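## Task

Lift the piece standing on D1 off the board and set it upright on the table. Then carry the piece from C5 onto D1. Square names are printed along the board's edge. When finished, all other squares must hold exactly what they held at the start, every piece must be upright, and each moved piece must sit wholly within its new square.

## Robot and tools

ROBOT. There are two 7-joint xArm7 arms, left_arm and right_arm, and each has a parallel-finger gripper and a wrist camera. A fixed camera, cam_low, also watches the scene. The fingers point along the gripper's +z axis and close along its y axis. end_effector_position is the point between the pads when closed, roughly 2 cm short of the fingertips. Closing pushes the tips about 10 mm further along +z.

FRAMES. Scene frame: origin at table height, midway between the nominal bases, +z up, +x out over the table, left_arm on the +y side. Image left and right do not match these names. Calibrated bases in the scene frame are left_arm (+0.057, +0.411, 0) and right_arm (+0.056, -0.313, 0), both with nearly identity rotation. Each arm's hand position, orientation, velocities and wrist-camera pose are reported in that arm's own base frame. cam_low and the table use the scene frame. Printed hand poses can be a few cm off, more at long reach. Camera calibration lines (K, distortion, T_world_to_cam) are given for cam_low (504x504), cam_left_wrist and cam_right_wrist (896x504 each).

JOINT ORDER. Every row, and every per-joint list in a result, uses this order for each arm: elbow, wrist pitch, shoulder, forearm roll, upper arm roll, waist, wrist roll. Upper arm roll and forearm roll have their signs flipped relative to the URDF. Ranges in URDF signs (rad): waist ±6.283, shoulder -2.059..2.094, upper arm roll ±6.283, elbow -0.192..3.927, forearm roll ±6.283, wrist pitch -1.693..3.142, wrist roll ±6.283.

A ROW has 16 numbers, each in [-1, 1], and both arms must always be filled in. The first 8 are left_arm: 7 joint offsets in the order above, then the gripper opening. The last 8 are right_arm in the same layout. A joint number is an offset, not an absolute angle: it is added to that arm's Joint targets as they stood when the action or call began, not to the previous row. 1.0 equals 2.262 rad. The opening is absolute: +1 fully open, -1 closed. Sending 0 for a joint keeps its current target. To leave a gripper unchanged, resend its current command, because 0 is half open, not 'no change'.

TOOLS.
execute_actions(actions, cameras): actions is a list of actions. Each action is a table of up to 15 rows, and each row runs for one 1/30 s step. A short table repeats its last row until all 15 steps are used. An empty list simply reports state and images. An action that would drive a joint more than 0.010 rad beyond its range is rejected for both arms.
move(target, speed, blend, opening_speed, blocking, cameras): target is one 16-number row, or a list of up to 15 rows. All of these are offsets from the same starting Joint targets, not chained one after another. The joints move together along paths. speed is the top rad/s of the joint with the farthest to go, from 0.01 to 3.14, default 0.5. It can be one value or one per target. blend (rad) rounds the corners at intermediate targets. opening_speed sets how fast the opening changes per second, 0.2 or more. blocking=false returns after about 0.5 s while the move keeps going. Moves do not avoid obstacles. The result adds a 'move:' line: done, off_target, moving, held or fault, plus limits=held if steps were withheld.
wait(seconds 0..10): holds the last commands while time passes. stop(): brakes a running move.
zoom_image(camera, region [x0,y0,x1,y1] pixels, at most 504x504): a closer look at the latest image.
clear_fault(arm): clears a reported torque fault. finished_scene(scene 1 or 2): ends the scene for good, and later calls then go to the next scene. read_manual gives only licence texts.
cameras: null or ["all"] means all cameras, [] means none. An unknown name makes the call invalid.

RESULTS. Joint positions and velocities are listed per arm in the order above, followed by the finger gap (0.084 m when fully open). Joint targets is the base for your next offsets. grip_measured is the measured opening on the command scale. To hold something, command an opening well below grip_measured. Joint torques include the arm's own weight and are noisy. 'joint sent to its limit', 'joint command not followed' (the arm-clearance check stepped in), MOTOR HOT, TORQUE FAULT and OVER-TEMPERATURE FAULT lines are warnings.

MOTION LIMITS. Joint targets change at most 3.14 rad/s. Each step's target stays within 0.692 rad of the measured angle, and the gripper within 70 mm of where it is, so large changes need several actions. Each action lasts 0.5 s. Time spent thinking runs the scene too.

AVOID. Do not drop pieces, release them while they move, slam into things or push hard. Keep every piece on the table; anything falling off fails the task. Keep the arms apart, because a hard contact between them can end the scene. Never close a gripper on the other arm's fingers. Contact torque above the load limits (waist 41.3, shoulder 41.5, upper arm roll, elbow and forearm roll 26.4, wrist pitch 14.2, wrist roll 14.8 N m) stops the arm until clear_fault. Holding a motor at its torque limit for 1 s does the same. Long stretched-out holds or pushing toward unreachable poses heat the motors, and at 80 °C the arm locks for 30-60 s. If an arm is pressing against something, command its targets back past its measured positions.

Each tool is called after "Request:" as name([rows], argument=value, ...), one row to a line, values as JSON.

## Session

Request:
execute_actions(actions=[])

Scene clock: 0.00 s.
left_arm: end_effector_position=(+0.5765, +0.0132, +0.3884) grip_measured=+1.00 end_effector_quat_wxyz=(-0.294, +0.727, -0.186, +0.592) | right_arm: end_effector_position=(+0.0892, -0.2551, +0.2844) grip_measured=+1.00 end_effector_quat_wxyz=(-0.158, +0.934, +0.306, +0.093)
Joint names: [elbow, wrist pitch, shoulder, forearm roll, upper arm roll, waist, wrist roll]
Joint positions: left_arm=[0.703 -0.78 -0.946 -0.529 1.252 1.688 -0.58 0.084] | right_arm=[0.891 1.638 -0.473 -0.008 0.431 -0.841 -1.834 0.084]
Joint velocities: within noise
Joint torques (N m): no reading
Joint targets: left_arm=[0.703 -0.780 -0.946 -0.529 1.252 1.688 -0.580] | right_arm=[0.891 1.638 -0.473 -0.008 0.431 -0.841 -1.834]
Tool commands: left_gripper/opening=+1.0 right_gripper/opening=+1.0

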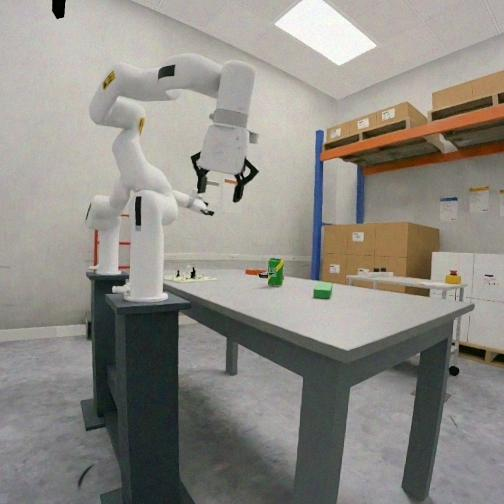

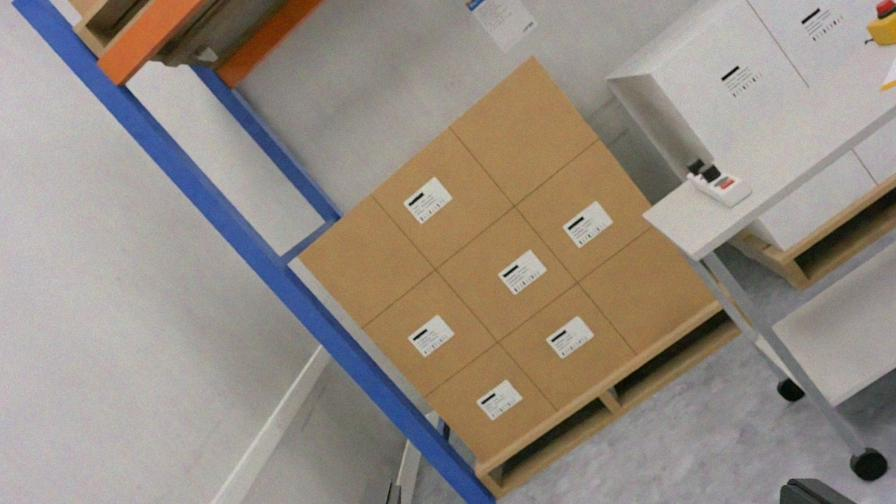

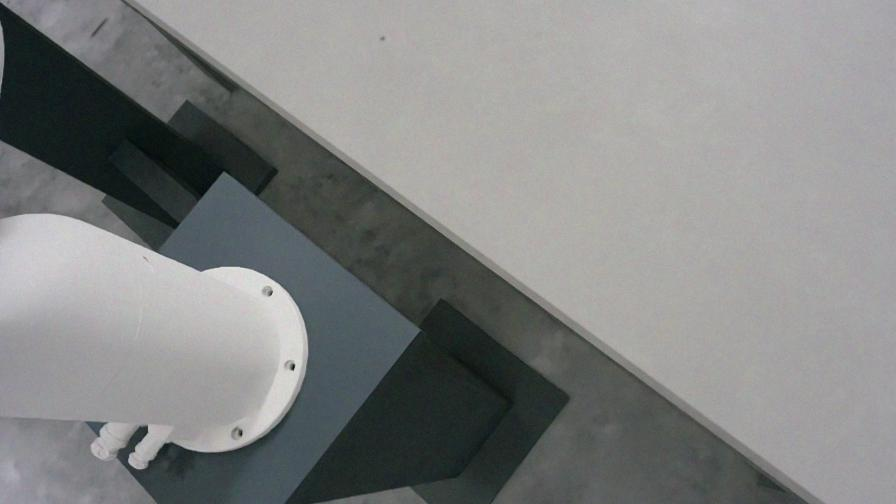

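Request:
zoom_image(camera="cam_low", region=[140, 240, 360, 310])

Request:
zoom_image(camera="cam_low", region=[150, 255, 230, 295])

Scaled by 2.291 (camera's finer frame: 720x720).

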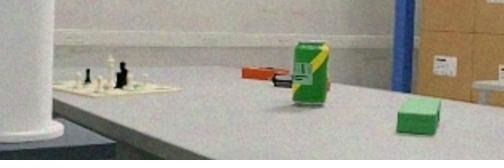

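Scaled by 6.300 (camera's finer frame: 720x720).

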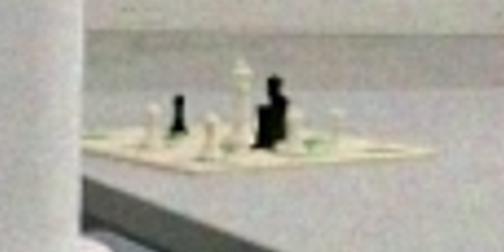

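Request:
move(target=[0.167,0.997,0.2436,0.234,-0.5535,-1.0,0.003,1,0,0,0,0,0,0,0,1], speed=0.9, cameras=["cam_low","cam_left_wrist"])

Scene clock: 8.40 s.
left_arm: end_effector_position=(+0.3024, -0.1957, +0.3508) grip_measured=+1.00 end_effector_quat_wxyz=(+0.000, +1.000, +0.000, +0.000) | right_arm: end_effector_position=(+0.0892, -0.2551, +0.2844) grip_measured=+1.00 end_effector_quat_wxyz=(-0.158, +0.934, +0.306, +0.093)
Joint positions: left_arm=[1.081 1.475 -0.395 0.001 0 -0.574 -0.573 0.084] | right_arm=[0.891 1.638 -0.473 -0.008 0.431 -0.841 -1.834 0.084]
Joint torques (N m): left_arm=[21.07 -1.11 -11.92 0.54 -0.85 -1.26 0.13] | right_arm=[12.25 -1.02 -5.2 -0.78 -2.55 0.52 0.27]
Joint targets: left_arm=[1.081 1.475 -0.395 0.001 0.000 -0.574 -0.573] | right_arm=[0.891 1.638 -0.473 -0.008 0.431 -0.841 -1.834]
move: done
cam_left_wrist: T_world_to_cam=[[0.0033048, -0.99999, 0.0030772, -0.166838], [-0.99998, -0.00328821, 0.00537933, 0.367898], [-0.00536916, -0.00309491, -0.999981, 0.48176], [0, 0, 0, 1]] pos_world=[0.371029, -0.164135, 0.480285]

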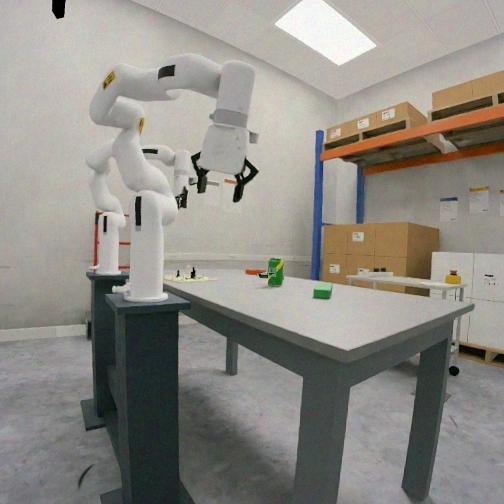

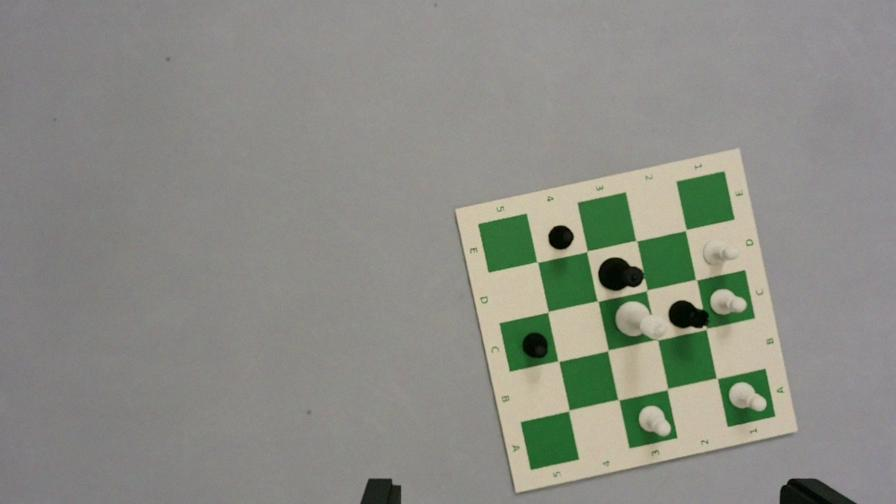

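Request:
move(target=[0.0402,-0.2356,0.2763,0,0,-0.0896,-0.1813,1,0,0,0,0,0,0,0,1], speed=0.6, cameras=["cam_left_wrist"])

Scene clock: 16.07 s.
left_arm: end_effector_position=(+0.3682, -0.3620, +0.1499) grip_measured=+1.00 end_effector_quat_wxyz=(+0.000, +0.995, +0.103, +0.000) | right_arm: end_effector_position=(+0.0892, -0.2551, +0.2844) grip_measured=+1.00 end_effector_quat_wxyz=(-0.158, +0.934, +0.306, +0.093)
Joint positions: left_arm=[1.172 0.942 0.23 0.001 0 -0.777 -0.983 0.084] | right_arm=[0.891 1.638 -0.473 -0.008 0.431 -0.841 -1.834 0.084]
Joint torques (N m): left_arm=[19.89 -1.69 -28.36 0.03 -0.63 -1.48 -0.1] | right_arm=[12.18 -1.05 -5.26 -0.93 -2.53 0.7 0.18]
Joint targets: left_arm=[1.171 0.942 0.230 0.001 0.000 -0.777 -0.983] | right_arm=[0.891 1.638 -0.473 -0.008 0.431 -0.841 -1.834]
move: done
cam_left_wrist: T_world_to_cam=[[0.209423, -0.977822, 0.00227662, -0.400441], [-0.977808, -0.209406, 0.00631165, 0.351266], [-0.00569493, -0.00354791, -0.999977, 0.280694], [0, 0, 0, 1]] pos_world=[0.428931, -0.317008, 0.279382]

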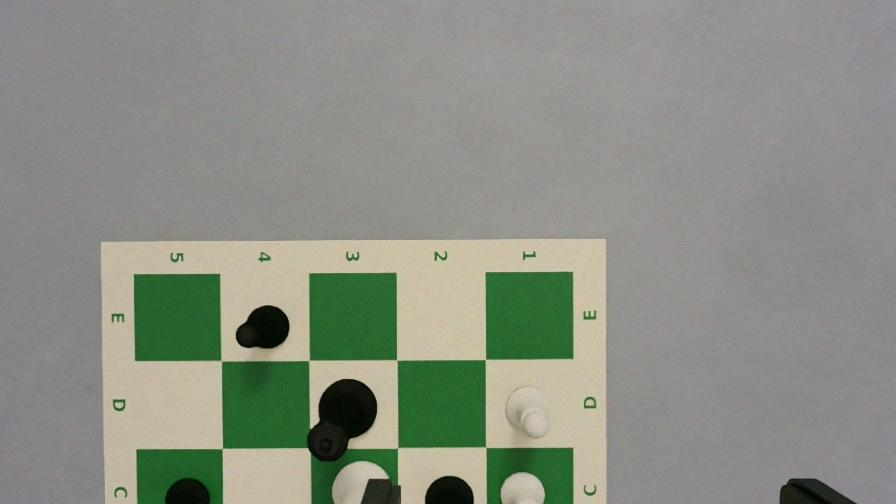

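Request:
move([
  [-0.0206,-0.0662,0.0452,0,0,-0.0017,-0.0043,0.1,0,0,0,0,0,0,0,1],
  [-0.0316,-0.1259,0.0939,0,0,-0.0017,-0.0043,0.1,0,0,0,0,0,0,0,1],
], speed=[0.2,0.1], blend=0.02, cameras=["cam_left_wrist"])

Scene clock: 24.13 s.
left_arm: end_effector_position=(+0.3691, -0.3658, +0.0341) grip_measured=+0.09 end_effector_quat_wxyz=(+0.000, +0.994, +0.106, +0.000) | right_arm: end_effector_position=(+0.0892, -0.2551, +0.2844) grip_measured=+1.00 end_effector_quat_wxyz=(-0.158, +0.934, +0.306, +0.093)
Joint positions: left_arm=[1.1 0.657 0.442 0.001 0 -0.78 -0.993 0.048] | right_arm=[0.891 1.638 -0.473 -0.008 0.431 -0.841 -1.834 0.084]
Joint torques (N m): left_arm=[16.79 -1.59 -31.07 0.01 -0.04 -1.34 -0.1] | right_arm=[12.19 -1.1 -5.15 -0.86 -2.35 0.59 0.22]
Joint targets: left_arm=[1.100 0.657 0.442 0.001 0.000 -0.780 -0.993] | right_arm=[0.891 1.638 -0.473 -0.008 0.431 -0.841 -1.834]
move: done
cam_left_wrist: T_world_to_cam=[[0.215235, -0.976558, 0.00294198, -0.405738], [-0.976549, -0.215215, 0.00588781, 0.349665], [-0.00511663, -0.00414025, -0.999978, 0.164453], [0, 0, 0, 1]] pos_world=[0.429636, -0.320292, 0.163584]

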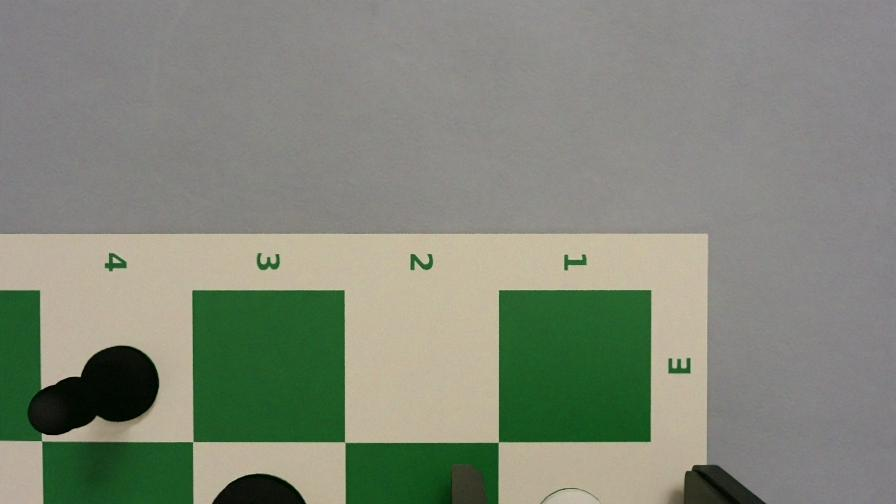

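Request:
move(target=[0,0,0,0,0,0,0,-0.85,0,0,0,0,0,0,0,1], opening_speed=0.5, cameras=["cam_left_wrist"])

Scene clock: 28.50 s.
left_arm: end_effector_position=(+0.3691, -0.3658, +0.0341) grip_measured=-0.78 end_effector_quat_wxyz=(+0.000, +0.994, +0.106, +0.000) | right_arm: end_effector_position=(+0.0892, -0.2551, +0.2844) grip_measured=+1.00 end_effector_quat_wxyz=(-0.158, +0.934, +0.306, +0.093)
Joint positions: left_arm=[1.1 0.657 0.442 0.001 0 -0.78 -0.993 0.01] | right_arm=[0.891 1.638 -0.473 -0.008 0.431 -0.841 -1.834 0.084]
Joint torques (N m): left_arm=[17.33 -1.32 -31.46 -0.12 -0.37 -1.01 0.03] | right_arm=[12.26 -1.12 -5.26 -0.89 -2.31 0.74 0.24]
Joint targets: left_arm=[1.100 0.657 0.442 0.001 0.000 -0.780 -0.993] | right_arm=[0.891 1.638 -0.473 -0.008 0.431 -0.841 -1.834]
move: done
cam_left_wrist: T_world_to_cam=[[0.215235, -0.976558, 0.00284432, -0.405722], [-0.976549, -0.215215, 0.00586629, 0.349669], [-0.00511663, -0.00404025, -0.999979, 0.164485], [0, 0, 0, 1]] pos_world=[0.429636, -0.320292, 0.163584]

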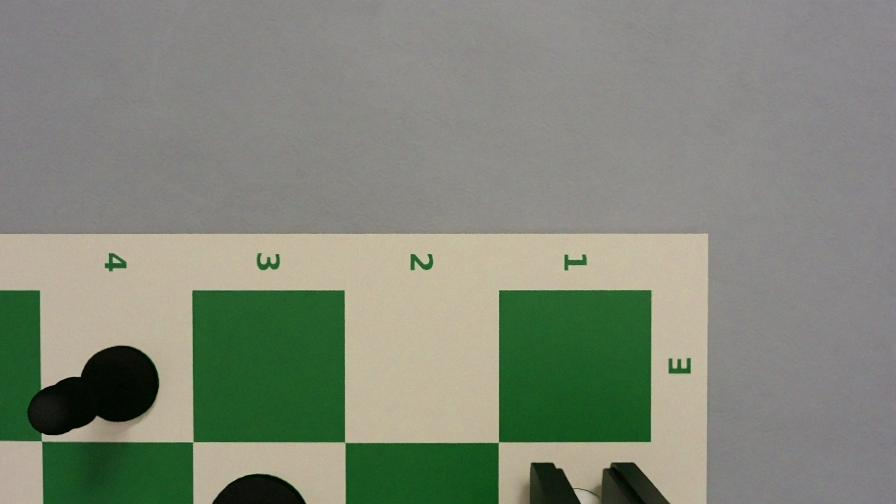

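Request:
move([
  [0.0318,0.116,-0.0837,0,0,0,0,-0.9,0,0,0,0,0,0,0,1],
  [-0.1992,0.0776,-0.2764,0,0,0.2747,0.2751,-0.9,0,0,0,0,0,0,0,1],
  [-0.2364,-0.0709,-0.1651,0,0,0.2747,0.2751,-0.9,0,0,0,0,0,0,0,1],
], speed=[0.2,0.4,0.25], blend=0.03, cameras=["cam_low","cam_left_wrist"])

Scene clock: 35.60 s.
left_arm: end_effector_position=(+0.3749, -0.0603, +0.0399) grip_measured=-0.78 end_effector_quat_wxyz=(+0.000, +0.994, +0.106, +0.000) | right_arm: end_effector_position=(+0.0892, -0.2551, +0.2844) grip_measured=+1.00 end_effector_quat_wxyz=(-0.158, +0.934, +0.306, +0.093)
Joint positions: left_arm=[0.565 0.497 0.069 0.001 0 -0.159 -0.371 0.01] | right_arm=[0.891 1.638 -0.473 -0.008 0.431 -0.841 -1.834 0.084]
Joint torques (N m): left_arm=[14.69 -1.59 -19.49 0.03 -0.42 1.58 -0.05] | right_arm=[12.26 -1.11 -5.25 -0.96 -2.34 0.67 0.26]
Joint targets: left_arm=[0.565 0.497 0.069 0.001 0.000 -0.159 -0.371] | right_arm=[0.891 1.638 -0.473 -0.008 0.431 -0.841 -1.834]
move: done
cam_left_wrist: T_world_to_cam=[[0.214428, -0.976737, 0.00245058, -0.10843], [-0.976724, -0.214409, 0.00628528, 0.42102], [-0.00561364, -0.00374128, -0.999977, 0.171767], [0, 0, 0, 1]] pos_world=[0.435435, -0.0149942, 0.169383]

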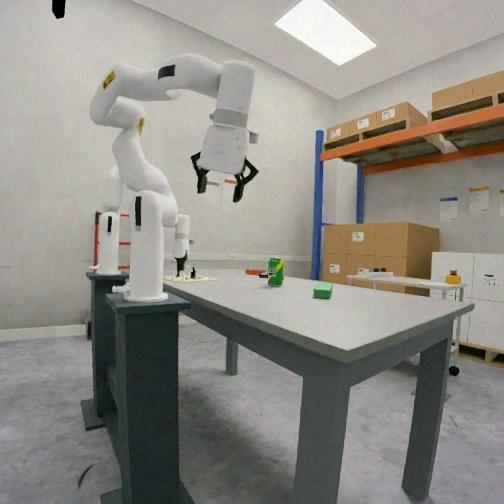

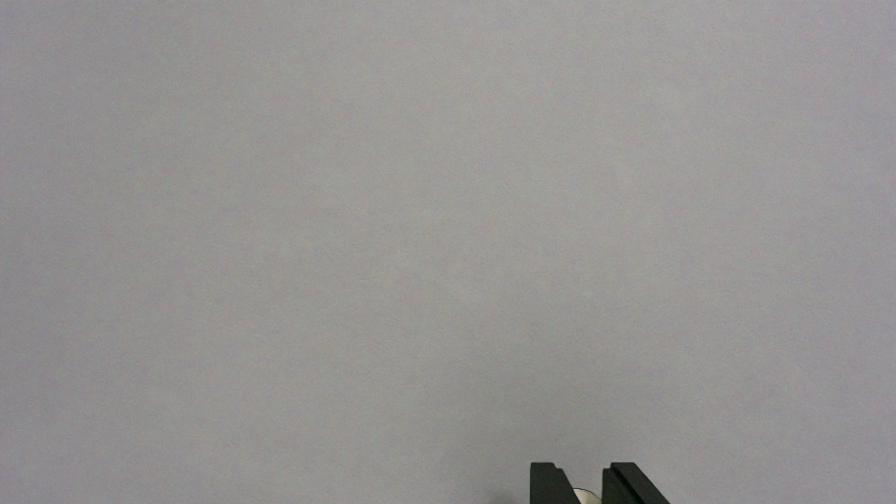

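Request:
move(target=[-0.0012,-0.0178,0.0166,0,0,0,0,-0.9,0,0,0,0,0,0,0,1], speed=0.05, cameras=["cam_low","cam_left_wrist"])

Request:
zoom_image(camera="cam_left_wrist", region=[496, 424, 696, 504])

Request:
zoom_image(camera="cam_low", region=[160, 250, 220, 290])

Scene clock: 37.67 s.
left_arm: end_effector_position=(+0.3748, -0.0603, +0.0279) grip_measured=-0.78 end_effector_quat_wxyz=(+0.000, +0.994, +0.106, +0.000) | right_arm: end_effector_position=(+0.0892, -0.2551, +0.2844) grip_measured=+1.00 end_effector_quat_wxyz=(-0.158, +0.934, +0.306, +0.093)
Joint positions: left_arm=[0.563 0.457 0.107 0.001 0 -0.159 -0.371 0.01] | right_arm=[0.891 1.638 -0.473 -0.008 0.431 -0.841 -1.834 0.084]
Joint torques (N m): left_arm=[14.22 -1.59 -20.01 -0.04 -0.35 1.63 0.02] | right_arm=[12.16 -1.14 -5.27 -0.99 -2.39 0.67 0.28]
Joint targets: left_arm=[0.563 0.457 0.107 0.001 0.000 -0.159 -0.371] | right_arm=[0.891 1.638 -0.473 -0.008 0.431 -0.841 -1.834]
move: done
cam_left_wrist: T_world_to_cam=[[0.214428, -0.976737, 0.00245058, -0.1084], [-0.976724, -0.214409, 0.00628528, 0.421096], [-0.00561364, -0.00374128, -0.999977, 0.159667], [0, 0, 0, 1]] pos_world=[0.435435, -0.0149942, 0.157283]

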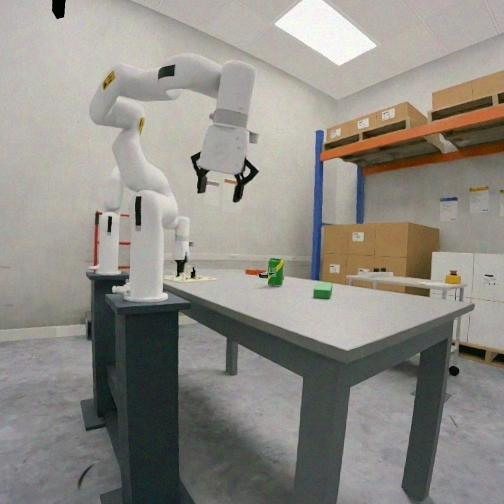

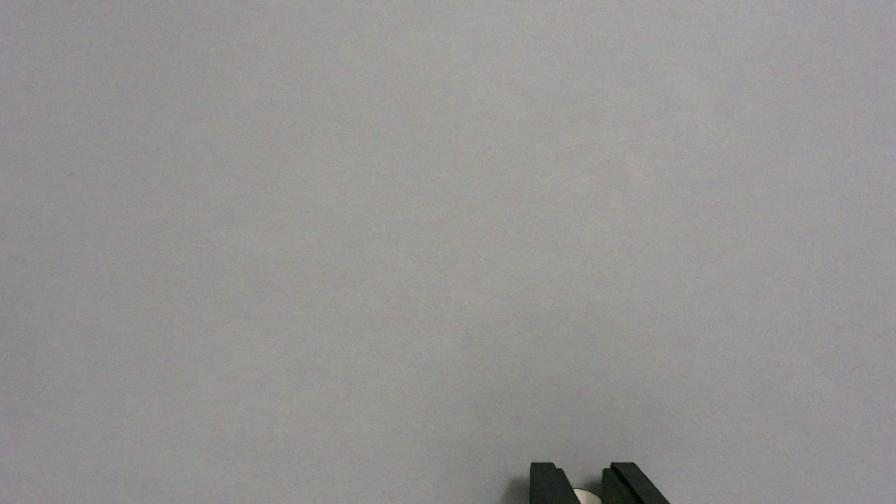

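Scaled by 2.520 (camera's finer frame: 1280x720).

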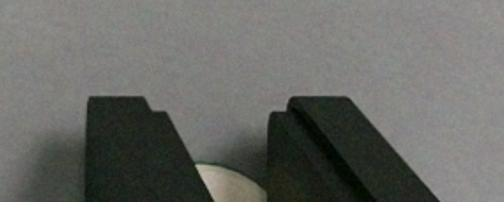

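Scaled by 8.400 (camera's finer frame: 720x720).

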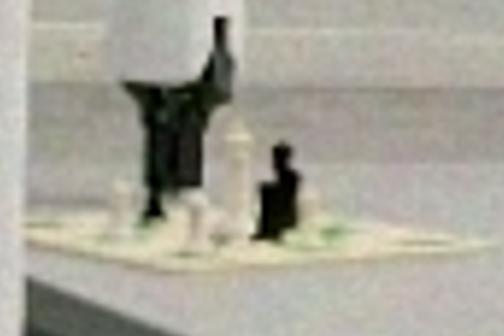

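Request:
move(target=[-0.0002,-0.003,0.0028,0,0,0,0,-0.9,0,0,0,0,0,0,0,1], speed=0.03, cameras=["cam_left_wrist"])

Request:
zoom_image(camera="cam_left_wrist", region=[496, 424, 696, 504])

Request:
move(target=[-0.0002,-0.003,0.0028,0,0,0,0,-0.9,0,0,0,0,0,0,0,1], speed=0.03, cameras=["cam_left_wrist"])

Request:
zoom_image(camera="cam_left_wrist", region=[496, 424, 696, 504])

Scene clock: 39.70 s.
left_arm: end_effector_position=(+0.3749, -0.0603, +0.0259) grip_measured=-0.78 end_effector_quat_wxyz=(+0.000, +0.994, +0.106, +0.000) | right_arm: end_effector_position=(+0.0892, -0.2551, +0.2844) grip_measured=+1.00 end_effector_quat_wxyz=(-0.158, +0.934, +0.306, +0.093)
Joint positions: left_arm=[0.562 0.45 0.113 0.001 0 -0.159 -0.371 0.01] | right_arm=[0.891 1.638 -0.473 -0.008 0.431 -0.841 -1.834 0.084]
Joint torques (N m): left_arm=[4.78 -1.52 -1.42 0.19 0.04 1.4 0.13] | right_arm=[12.29 -1.07 -5.15 -0.98 -2.35 0.64 0.21]
Joint targets: left_arm=[0.562 0.450 0.113 0.001 0.000 -0.159 -0.371] | right_arm=[0.891 1.638 -0.473 -0.008 0.431 -0.841 -1.834]
move: done
cam_left_wrist: T_world_to_cam=[[0.214427, -0.976737, 0.00251435, -0.108308], [-0.976725, -0.214409, 0.00599145, 0.421175], [-0.00531297, -0.00374056, -0.999979, 0.157738], [0, 0, 0, 1]] pos_world=[0.435435, -0.0148942, 0.155483]

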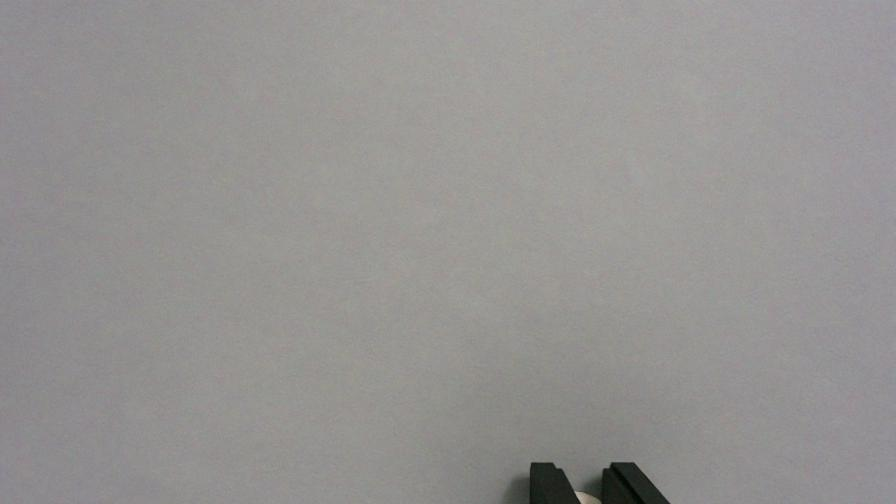

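Scaled by 2.520 (camera's finer frame: 1280x720).

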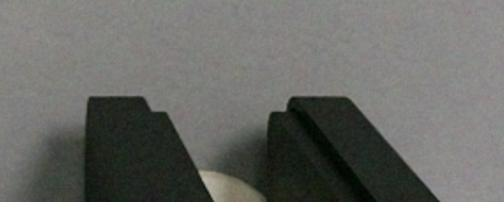

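Scene clock: 40.40 s.
left_arm: end_effector_position=(+0.3749, -0.0603, +0.0241) grip_measured=-0.77 end_effector_quat_wxyz=(+0.000, +0.994, +0.106, +0.000) | right_arm: end_effector_position=(+0.0892, -0.2551, +0.2844) grip_measured=+1.00 end_effector_quat_wxyz=(-0.158, +0.934, +0.306, +0.093)
Joint positions: left_arm=[0.562 0.443 0.119 0.001 0 -0.159 -0.371 0.01] | right_arm=[0.891 1.638 -0.473 -0.008 0.431 -0.841 -1.834 0.084]
Joint torques (N m): left_arm=[-3.85 -1.79 16.6 0.01 1.7 -0.85 -0.02] | right_arm=[12.31 -1.13 -5.17 -0.97 -2.39 0.64 0.22]
Joint targets: left_arm=[0.562 0.443 0.119 0.001 0.000 -0.159 -0.371] | right_arm=[0.891 1.638 -0.473 -0.008 0.431 -0.841 -1.834]
move: done
cam_left_wrist: T_world_to_cam=[[0.214428, -0.976736, 0.00257868, -0.108292], [-0.976727, -0.21441, 0.00569845, 0.421135], [-0.00501299, -0.00374057, -0.99998, 0.155708], [0, 0, 0, 1]] pos_world=[0.435335, -0.0148942, 0.153584]

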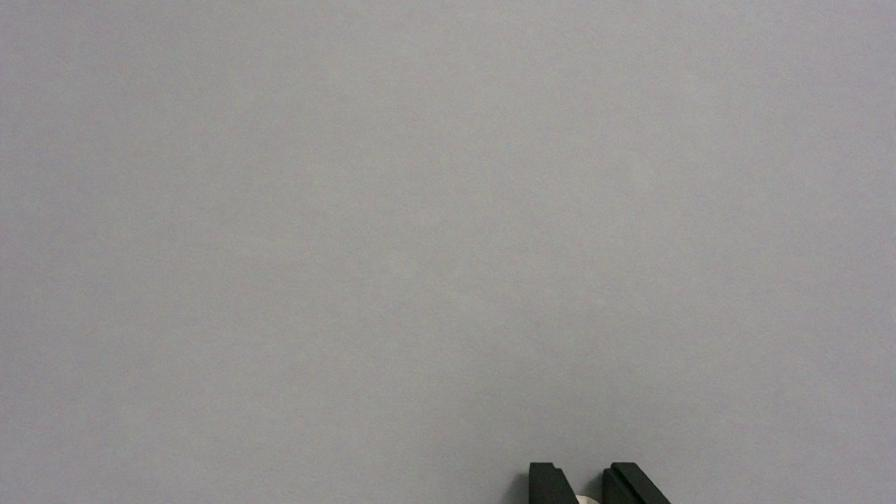

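Scaled by 2.520 (camera's finer frame: 1280x720).

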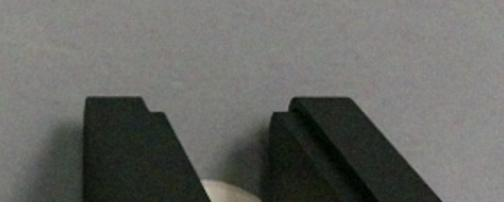

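Request:
move(target=[0.0004,0.0052,-0.0049,0,0,0,0,-0.9,0,0,0,0,0,0,0,1], speed=0.05, cameras=["cam_left_wrist"])

Request:
zoom_image(camera="cam_left_wrist", region=[496, 424, 696, 504])

Scene clock: 42.30 s.
left_arm: end_effector_position=(+0.3748, -0.0603, +0.0273) grip_measured=-0.76 end_effector_quat_wxyz=(+0.000, +0.994, +0.106, +0.000) | right_arm: end_effector_position=(+0.0892, -0.2551, +0.2844) grip_measured=+1.00 end_effector_quat_wxyz=(-0.158, +0.934, +0.306, +0.093)
Joint positions: left_arm=[0.563 0.455 0.108 0.001 0 -0.159 -0.371 0.01] | right_arm=[0.891 1.638 -0.473 -0.008 0.431 -0.841 -1.834 0.084]
Joint torques (N m): left_arm=[15.35 -1.32 -22.44 0.27 -0.33 0.04 0.03] | right_arm=[12.25 -1.14 -5.11 -1.08 -2.39 0.57 0.26]
Joint targets: left_arm=[0.563 0.455 0.108 0.001 0.000 -0.159 -0.371] | right_arm=[0.891 1.638 -0.473 -0.008 0.431 -0.841 -1.834]
move: done
cam_left_wrist: T_world_to_cam=[[0.214332, -0.976758, 0.00231085, -0.108314], [-0.976744, -0.214313, 0.00645864, 0.420984], [-0.00581329, -0.0036414, -0.999976, 0.159254], [0, 0, 0, 1]] pos_world=[0.435335, -0.0149944, 0.156782]

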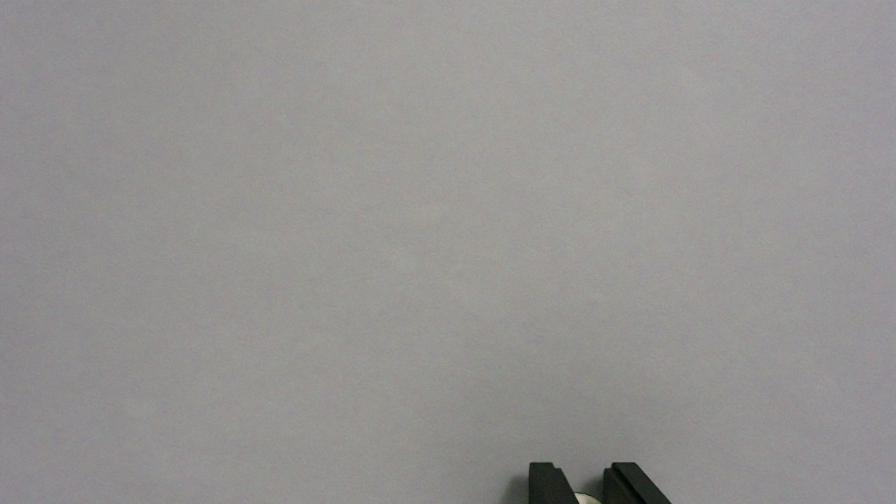

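Scaled by 2.520 (camera's finer frame: 1280x720).

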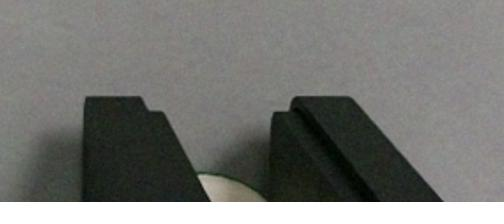

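Request:
move(target=[-0.0002,-0.0033,0.0031,0,0,0,0,-0.9,0,0,0,0,0,0,0,1], speed=0.03, cameras=[])

Scene clock: 43.77 s.
left_arm: end_effector_position=(+0.3750, -0.0603, +0.0253) grip_measured=-0.76 end_effector_quat_wxyz=(+0.000, +0.994, +0.106, +0.000) | right_arm: end_effector_position=(+0.0892, -0.2551, +0.2844) grip_measured=+1.00 end_effector_quat_wxyz=(-0.158, +0.934, +0.306, +0.093)
Joint positions: left_arm=[0.562 0.447 0.115 0.001 0 -0.159 -0.371 0.01] | right_arm=[0.891 1.638 -0.473 -0.008 0.431 -0.841 -1.834 0.084]
Joint torques (N m): left_arm=[8.49 -2.69 -4.75 0.02 -0.14 0.74 0] | right_arm=[12.3 -1.11 -5.25 -1 -2.41 0.62 0.22]
Joint targets: left_arm=[0.562 0.447 0.115 0.001 0.000 -0.159 -0.371] | right_arm=[0.891 1.638 -0.473 -0.008 0.431 -0.841 -1.834]
move: done

Request:
move(target=[0.0001,0.0015,-0.0014,0,0,0,0,-0.9,0,0,0,0,0,0,0,1], speed=0.03, cameras=[])

Scene clock: 45.10 s.
left_arm: end_effector_position=(+0.3748, -0.0603, +0.0261) grip_measured=-0.76 end_effector_quat_wxyz=(+0.000, +0.994, +0.106, +0.000) | right_arm: end_effector_position=(+0.0892, -0.2551, +0.2844) grip_measured=+1.00 end_effector_quat_wxyz=(-0.158, +0.934, +0.306, +0.093)
Joint positions: left_arm=[0.562 0.451 0.112 0.001 0 -0.159 -0.371 0.01] | right_arm=[0.891 1.638 -0.473 -0.008 0.431 -0.841 -1.834 0.084]
Joint torques (N m): left_arm=[12.77 -0.95 -19.54 0.29 -0.36 0.71 -0.09] | right_arm=[12.21 -1.15 -5.32 -0.96 -2.29 0.59 0.25]
Joint targets: left_arm=[0.562 0.451 0.112 0.001 0.000 -0.159 -0.371] | right_arm=[0.891 1.638 -0.473 -0.008 0.431 -0.841 -1.834]
move: done

Request:
move(target=[0,0,0,0,0,0,0,0.1,0,0,0,0,0,0,0,1], opening_speed=0.6, cameras=["cam_left_wrist"])

Request:
move([
  [0.0386,0.1687,-0.1305,0,0,0,0,0.1,0,0,0,0,0,0,0,1],
  [0.0421,0.1832,-0.1416,0,0,-0.213,-0.213,0.1,0,0,0,0,0,0,0,1],
], speed=[0.3,0.5], blend=0.03, cameras=["cam_low","cam_left_wrist"])

Scene clock: 49.03 s.
left_arm: end_effector_position=(+0.3749, -0.0603, +0.0262) grip_measured=+0.09 end_effector_quat_wxyz=(+0.000, +0.994, +0.106, +0.000) | right_arm: end_effector_position=(+0.0892, -0.2551, +0.2844) grip_measured=+1.00 end_effector_quat_wxyz=(-0.158, +0.934, +0.306, +0.093)
Joint positions: left_arm=[0.562 0.451 0.112 0.001 0 -0.159 -0.371 0.048] | right_arm=[0.891 1.638 -0.473 -0.008 0.431 -0.841 -1.834 0.084]
Joint torques (N m): left_arm=[15.01 -1.4 -20.36 0.25 -0.42 1.03 -0.02] | right_arm=[12.3 -1.14 -5.29 -1.01 -2.36 0.64 0.25]
Joint targets: left_arm=[0.562 0.451 0.112 0.001 0.000 -0.159 -0.371] | right_arm=[0.891 1.638 -0.473 -0.008 0.431 -0.841 -1.834]
move: done
cam_left_wrist: T_world_to_cam=[[0.214427, -0.976737, 0.0024929, -0.108403], [-0.976725, -0.214409, 0.00608912, 0.421137], [-0.00541296, -0.00374055, -0.999978, 0.157981], [0, 0, 0, 1]] pos_world=[0.435435, -0.0149942, 0.155683]

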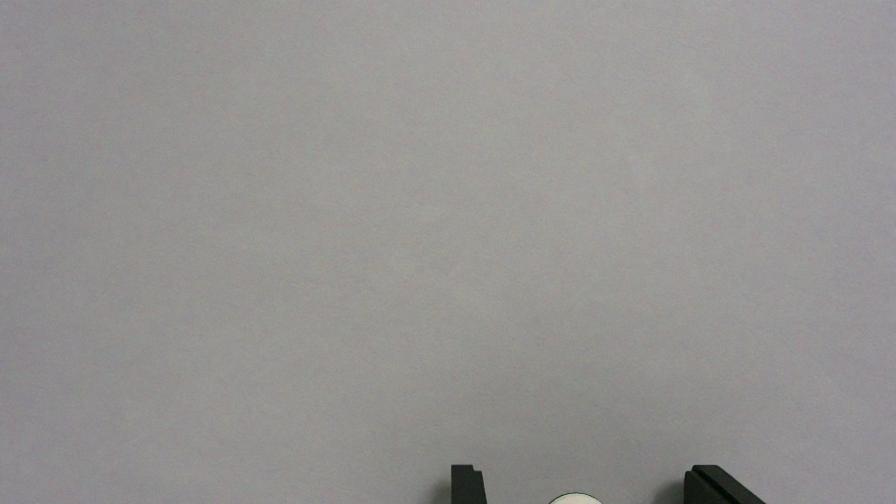

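Scene clock: 51.70 s.
left_arm: end_effector_position=(+0.3030, -0.2262, +0.1502) grip_measured=+0.09 end_effector_quat_wxyz=(+0.000, +0.994, +0.106, +0.000) | right_arm: end_effector_position=(+0.0892, -0.2551, +0.2844) grip_measured=+1.00 end_effector_quat_wxyz=(-0.158, +0.934, +0.306, +0.093)
Joint positions: left_arm=[0.658 0.865 -0.208 0.001 0 -0.641 -0.853 0.048] | right_arm=[0.891 1.638 -0.473 -0.008 0.431 -0.841 -1.834 0.084]
Joint torques (N m): left_arm=[19.59 -1.07 -18.34 0.4 -0.55 -1.32 -0.03] | right_arm=[12.26 -1.14 -5.15 -1.11 -2.3 0.67 0.23]
Joint targets: left_arm=[0.658 0.865 -0.208 0.001 0.000 -0.641 -0.853] | right_arm=[0.891 1.638 -0.473 -0.008 0.431 -0.841 -1.834]
move: done
cam_left_wrist: T_world_to_cam=[[0.214431, -0.976734, 0.00325044, -0.255429], [-0.976728, -0.214412, 0.00543642, 0.314692], [-0.004613, -0.00434053, -0.99998, 0.280572], [0, 0, 0, 1]] pos_world=[0.363435, -0.180794, 0.279686]

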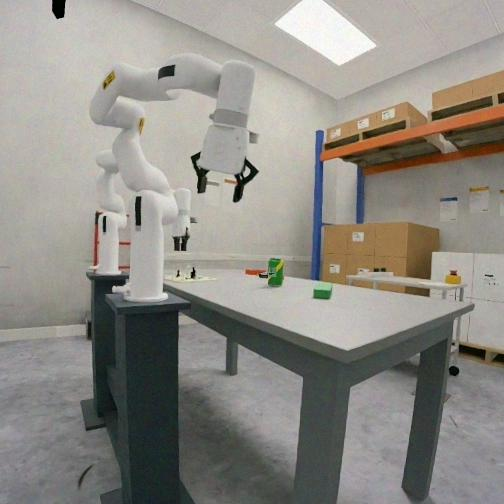

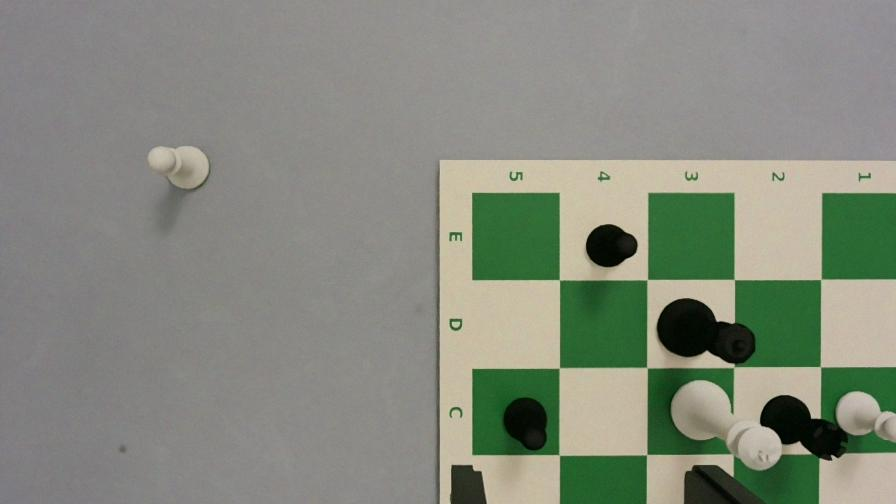

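Request:
move([
  [-0.0316,-0.0885,0.0573,0,0,-0.0041,-0.0041,0.1,0,0,0,0,0,0,0,1],
  [-0.0448,-0.1725,0.1282,0,0,-0.0041,-0.0041,0.1,0,0,0,0,0,0,0,1],
], speed=[0.3,0.15], blend=0.02, cameras=["cam_left_wrist"])

Request:
move(target=[0,0,0,0,0,0,0,-0.9,0,0,0,0,0,0,0,1], opening_speed=0.6, cameras=["cam_left_wrist"])

Scene clock: 56.70 s.
left_arm: end_effector_position=(+0.3005, -0.2287, +0.0340) grip_measured=+0.09 end_effector_quat_wxyz=(+0.000, +0.994, +0.106, +0.000) | right_arm: end_effector_position=(+0.0892, -0.2551, +0.2844) grip_measured=+1.00 end_effector_quat_wxyz=(-0.158, +0.934, +0.306, +0.093)
Joint positions: left_arm=[0.556 0.475 0.082 0.001 0 -0.65 -0.862 0.048] | right_arm=[0.891 1.638 -0.473 -0.008 0.431 -0.841 -1.834 0.084]
Joint torques (N m): left_arm=[14.63 -1.55 -19.6 0.64 0.01 -1.61 -0.05] | right_arm=[12.27 -1.11 -5.38 -1.11 -2.34 0.62 0.24]
Joint targets: left_arm=[0.556 0.475 0.082 0.001 0.000 -0.650 -0.862] | right_arm=[0.891 1.638 -0.473 -0.008 0.431 -0.841 -1.834]
move: done
cam_left_wrist: T_world_to_cam=[[0.214426, -0.976738, 0.00229757, -0.256919], [-0.976725, -0.214409, 0.00604624, 0.312322], [-0.00541297, -0.00354057, -0.999979, 0.164784], [0, 0, 0, 1]] pos_world=[0.361035, -0.183394, 0.163483]

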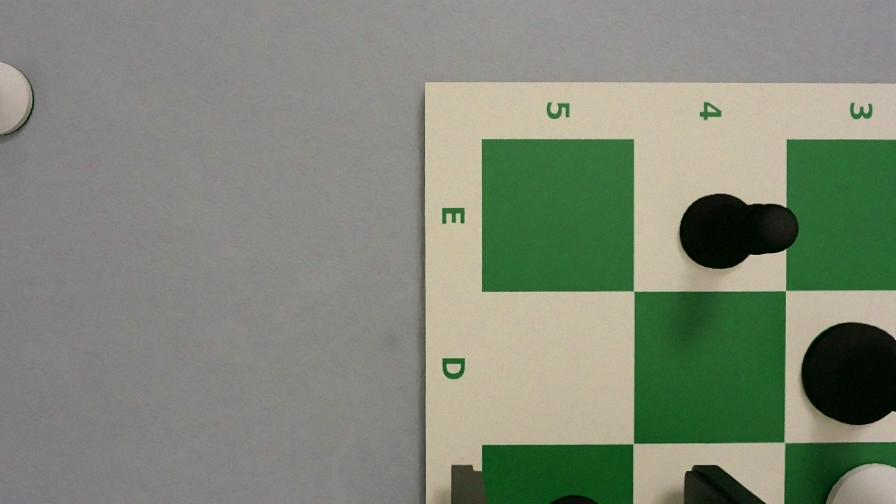

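Scene clock: 58.57 s.
left_arm: end_effector_position=(+0.3005, -0.2287, +0.0340) grip_measured=-0.78 end_effector_quat_wxyz=(+0.000, +0.994, +0.106, +0.000) | right_arm: end_effector_position=(+0.0892, -0.2551, +0.2844) grip_measured=+1.00 end_effector_quat_wxyz=(-0.158, +0.934, +0.306, +0.093)
Joint positions: left_arm=[0.556 0.475 0.082 0.001 0 -0.65 -0.862 0.01] | right_arm=[0.891 1.638 -0.473 -0.008 0.431 -0.841 -1.834 0.084]
Joint torques (N m): left_arm=[14.92 -1.3 -19.67 0.39 -0.16 -1.5 0.08] | right_arm=[12.33 -1.13 -5.22 -1.17 -2.38 0.61 0.3]
Joint targets: left_arm=[0.556 0.475 0.082 0.001 0.000 -0.650 -0.862] | right_arm=[0.891 1.638 -0.473 -0.008 0.431 -0.841 -1.834]
move: done
cam_left_wrist: T_world_to_cam=[[0.214426, -0.976738, 0.00227613, -0.256915], [-0.976725, -0.214409, 0.0061439, 0.312306], [-0.00551296, -0.00354056, -0.999979, 0.16482], [0, 0, 0, 1]] pos_world=[0.361035, -0.183394, 0.163483]

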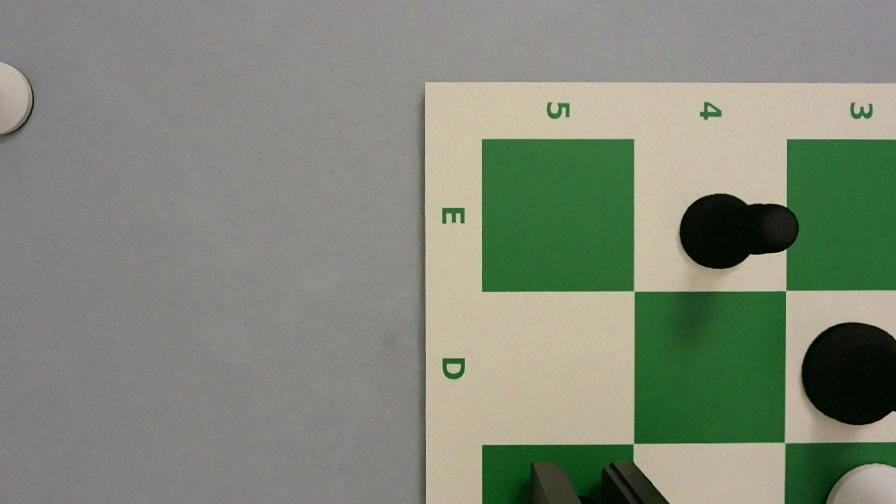

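Request:
move([
  [0.0383,0.1581,-0.1202,0,0,0,0,-0.9,0,0,0,0,0,0,0,1],
  [0.2759,0.1974,0.078,0,0,-0.0563,-0.0563,-0.9,0,0,0,0,0,0,0,1],
  [0.2547,0.1413,0.113,0,0,-0.0563,-0.0563,-0.9,0,0,0,0,0,0,0,1],
], speed=[0.3,0.4,0.2], blend=0.02, cameras=["cam_left_wrist"])

Scene clock: 64.73 s.
left_arm: end_effector_position=(+0.3715, -0.3659, +0.0902) grip_measured=-0.78 end_effector_quat_wxyz=(+0.000, +0.994, +0.106, +0.000) | right_arm: end_effector_position=(+0.0892, -0.2551, +0.2844) grip_measured=+1.00 end_effector_quat_wxyz=(-0.158, +0.934, +0.306, +0.093)
Joint positions: left_arm=[1.132 0.794 0.337 0.001 0 -0.778 -0.989 0.01] | right_arm=[0.891 1.638 -0.473 -0.008 0.431 -0.841 -1.834 0.084]
Joint torques (N m): left_arm=[18.11 -1.55 -29.82 0.41 -0.44 -1.95 -0.04] | right_arm=[12.28 -1.13 -5.13 -1.14 -2.43 0.56 0.28]
Joint targets: left_arm=[1.132 0.794 0.337 0.001 0.000 -0.778 -0.989] | right_arm=[0.891 1.638 -0.473 -0.008 0.431 -0.841 -1.834]
move: done
cam_left_wrist: T_world_to_cam=[[0.214336, -0.976755, 0.00318751, -0.406422], [-0.976748, -0.214316, 0.00572957, 0.351924], [-0.00491325, -0.00434145, -0.999979, 0.22041], [0, 0, 0, 1]] pos_world=[0.431935, -0.320595, 0.219685]

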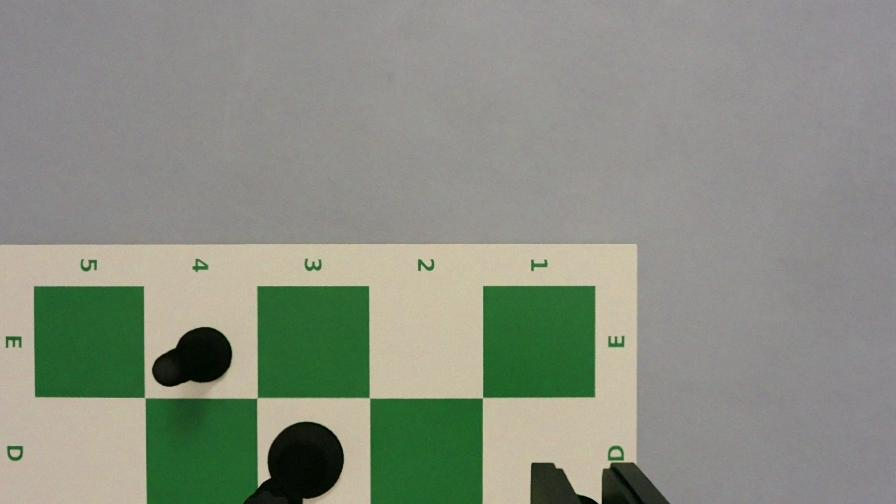

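Request:
move(target=[-0.0108,-0.0572,0.0468,0,0,0,0,-0.9,0,0,0,0,0,0,0,1], speed=0.12, cameras=["cam_left_wrist"])

Request:
move(target=[-0.0002,-0.0016,0.0014,0,0,0,0,-0.9,0,0,0,0,0,0,0,1], speed=0.03, cameras=[])

Scene clock: 67.40 s.
left_arm: end_effector_position=(+0.3714, -0.3658, +0.0359) grip_measured=-0.78 end_effector_quat_wxyz=(+0.000, +0.994, +0.106, +0.000) | right_arm: end_effector_position=(+0.0892, -0.2551, +0.2844) grip_measured=+1.00 end_effector_quat_wxyz=(-0.158, +0.934, +0.306, +0.093)
Joint positions: left_arm=[1.108 0.665 0.443 0.001 0 -0.778 -0.989 0.01] | right_arm=[0.891 1.638 -0.473 -0.008 0.431 -0.841 -1.834 0.084]
Joint torques (N m): left_arm=[16.5 -1.54 -30.9 0.46 0.21 -1.37 0.15] | right_arm=[12.3 -1.09 -5.12 -1.15 -2.4 0.49 0.18]
Joint targets: left_arm=[1.108 0.665 0.443 0.001 0.000 -0.778 -0.989] | right_arm=[0.891 1.638 -0.473 -0.008 0.431 -0.841 -1.834]
move: done
cam_left_wrist: T_world_to_cam=[[0.214332, -0.976758, 0.00235372, -0.406012], [-0.976745, -0.214314, 0.00626329, 0.352168], [-0.00561328, -0.00364141, -0.999978, 0.166636], [0, 0, 0, 1]] pos_world=[0.431935, -0.320494, 0.165382]

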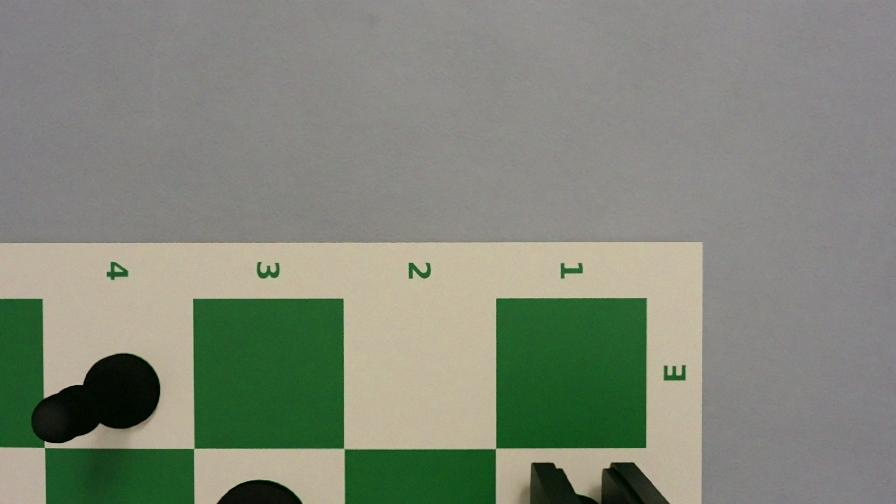

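Scene clock: 68.10 s.
left_arm: end_effector_position=(+0.3713, -0.3658, +0.0344) grip_measured=-0.78 end_effector_quat_wxyz=(+0.000, +0.994, +0.106, +0.000) | right_arm: end_effector_position=(+0.0892, -0.2551, +0.2844) grip_measured=+1.00 end_effector_quat_wxyz=(-0.158, +0.934, +0.306, +0.093)
Joint positions: left_arm=[1.108 0.662 0.446 0.001 0 -0.778 -0.989 0.01] | right_arm=[0.891 1.638 -0.473 -0.008 0.431 -0.841 -1.834 0.084]
Joint torques (N m): left_arm=[15.78 -1.58 -27.77 0.09 -0.03 -1.31 -0.01] | right_arm=[12.23 -1.12 -5.08 -1.05 -2.42 0.51 0.19]
Joint targets: left_arm=[1.107 0.661 0.446 0.001 0.000 -0.778 -0.989] | right_arm=[0.891 1.638 -0.473 -0.008 0.431 -0.841 -1.834]
move: done

Light contact. Release and retreat, then view.

Request:
move(target=[0,0,0,0,0,0,0,0.1,0,0,0,0,0,0,0,1], opening_speed=0.6, cameras=[])

Request:
move([
  [0.011,0.0589,-0.048,0,0,0,0,0.1,0,0,0,0,0,0,0,1],
  [-0.011,0.16,-0.145,0,0,0.02,0.02,0.1,0,0,0,0,0,0,0,1],
], speed=[0.25,0.5], blend=0.02, cameras=["cam_left_wrist"])

Scene clock: 70.97 s.
left_arm: end_effector_position=(+0.3713, -0.3658, +0.0344) grip_measured=+0.09 end_effector_quat_wxyz=(+0.000, +0.994, +0.106, +0.000) | right_arm: end_effector_position=(+0.0892, -0.2551, +0.2844) grip_measured=+1.00 end_effector_quat_wxyz=(-0.158, +0.934, +0.306, +0.093)
Joint positions: left_arm=[1.107 0.661 0.446 0.001 0 -0.778 -0.989 0.048] | right_arm=[0.891 1.638 -0.473 -0.008 0.431 -0.841 -1.834 0.084]
Joint torques (N m): left_arm=[17.34 -1.03 -33.5 0.13 0.19 -0.71 0.21] | right_arm=[12.33 -1.19 -5.16 -1.14 -2.45 0.56 0.18]
Joint targets: left_arm=[1.107 0.661 0.446 0.001 0.000 -0.778 -0.989] | right_arm=[0.891 1.638 -0.473 -0.008 0.431 -0.841 -1.834]
move: done

Scene clock: 72.37 s.
left_arm: end_effector_position=(+0.3518, -0.3166, +0.1646) grip_measured=+0.09 end_effector_quat_wxyz=(-0.022, +0.994, +0.106, -0.020) | right_arm: end_effector_position=(+0.0892, -0.2551, +0.2844) grip_measured=+1.00 end_effector_quat_wxyz=(-0.158, +0.934, +0.306, +0.093)
Joint positions: left_arm=[1.083 1.023 0.118 0.001 0 -0.732 -0.944 0.048] | right_arm=[0.891 1.638 -0.473 -0.008 0.431 -0.841 -1.834 0.084]
Joint torques (N m): left_arm=[19.22 -1.08 -27.68 0.17 0.2 2.03 0.38] | right_arm=[12.37 -1.2 -5.1 -1.12 -2.45 0.58 0.16]
Joint targets: left_arm=[1.083 1.023 0.118 0.001 0.000 -0.732 -0.944] | right_arm=[0.891 1.638 -0.473 -0.008 0.431 -0.841 -1.834]
move: done
cam_left_wrist: T_world_to_cam=[[0.213192, -0.975954, -0.0454193, -0.345537], [-0.97576, -0.215041, 0.0406214, 0.336545], [-0.0494116, 0.0356581, -0.998142, 0.322906], [0, 0, 0, 1]] pos_world=[0.418009, -0.276372, 0.292941]

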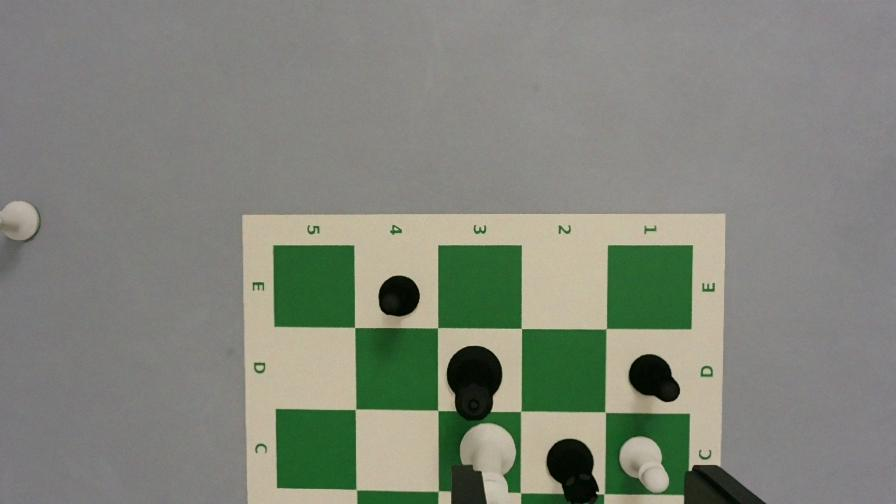

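Request:
finished_scene(scene=1)

The scene is finished: the task was done.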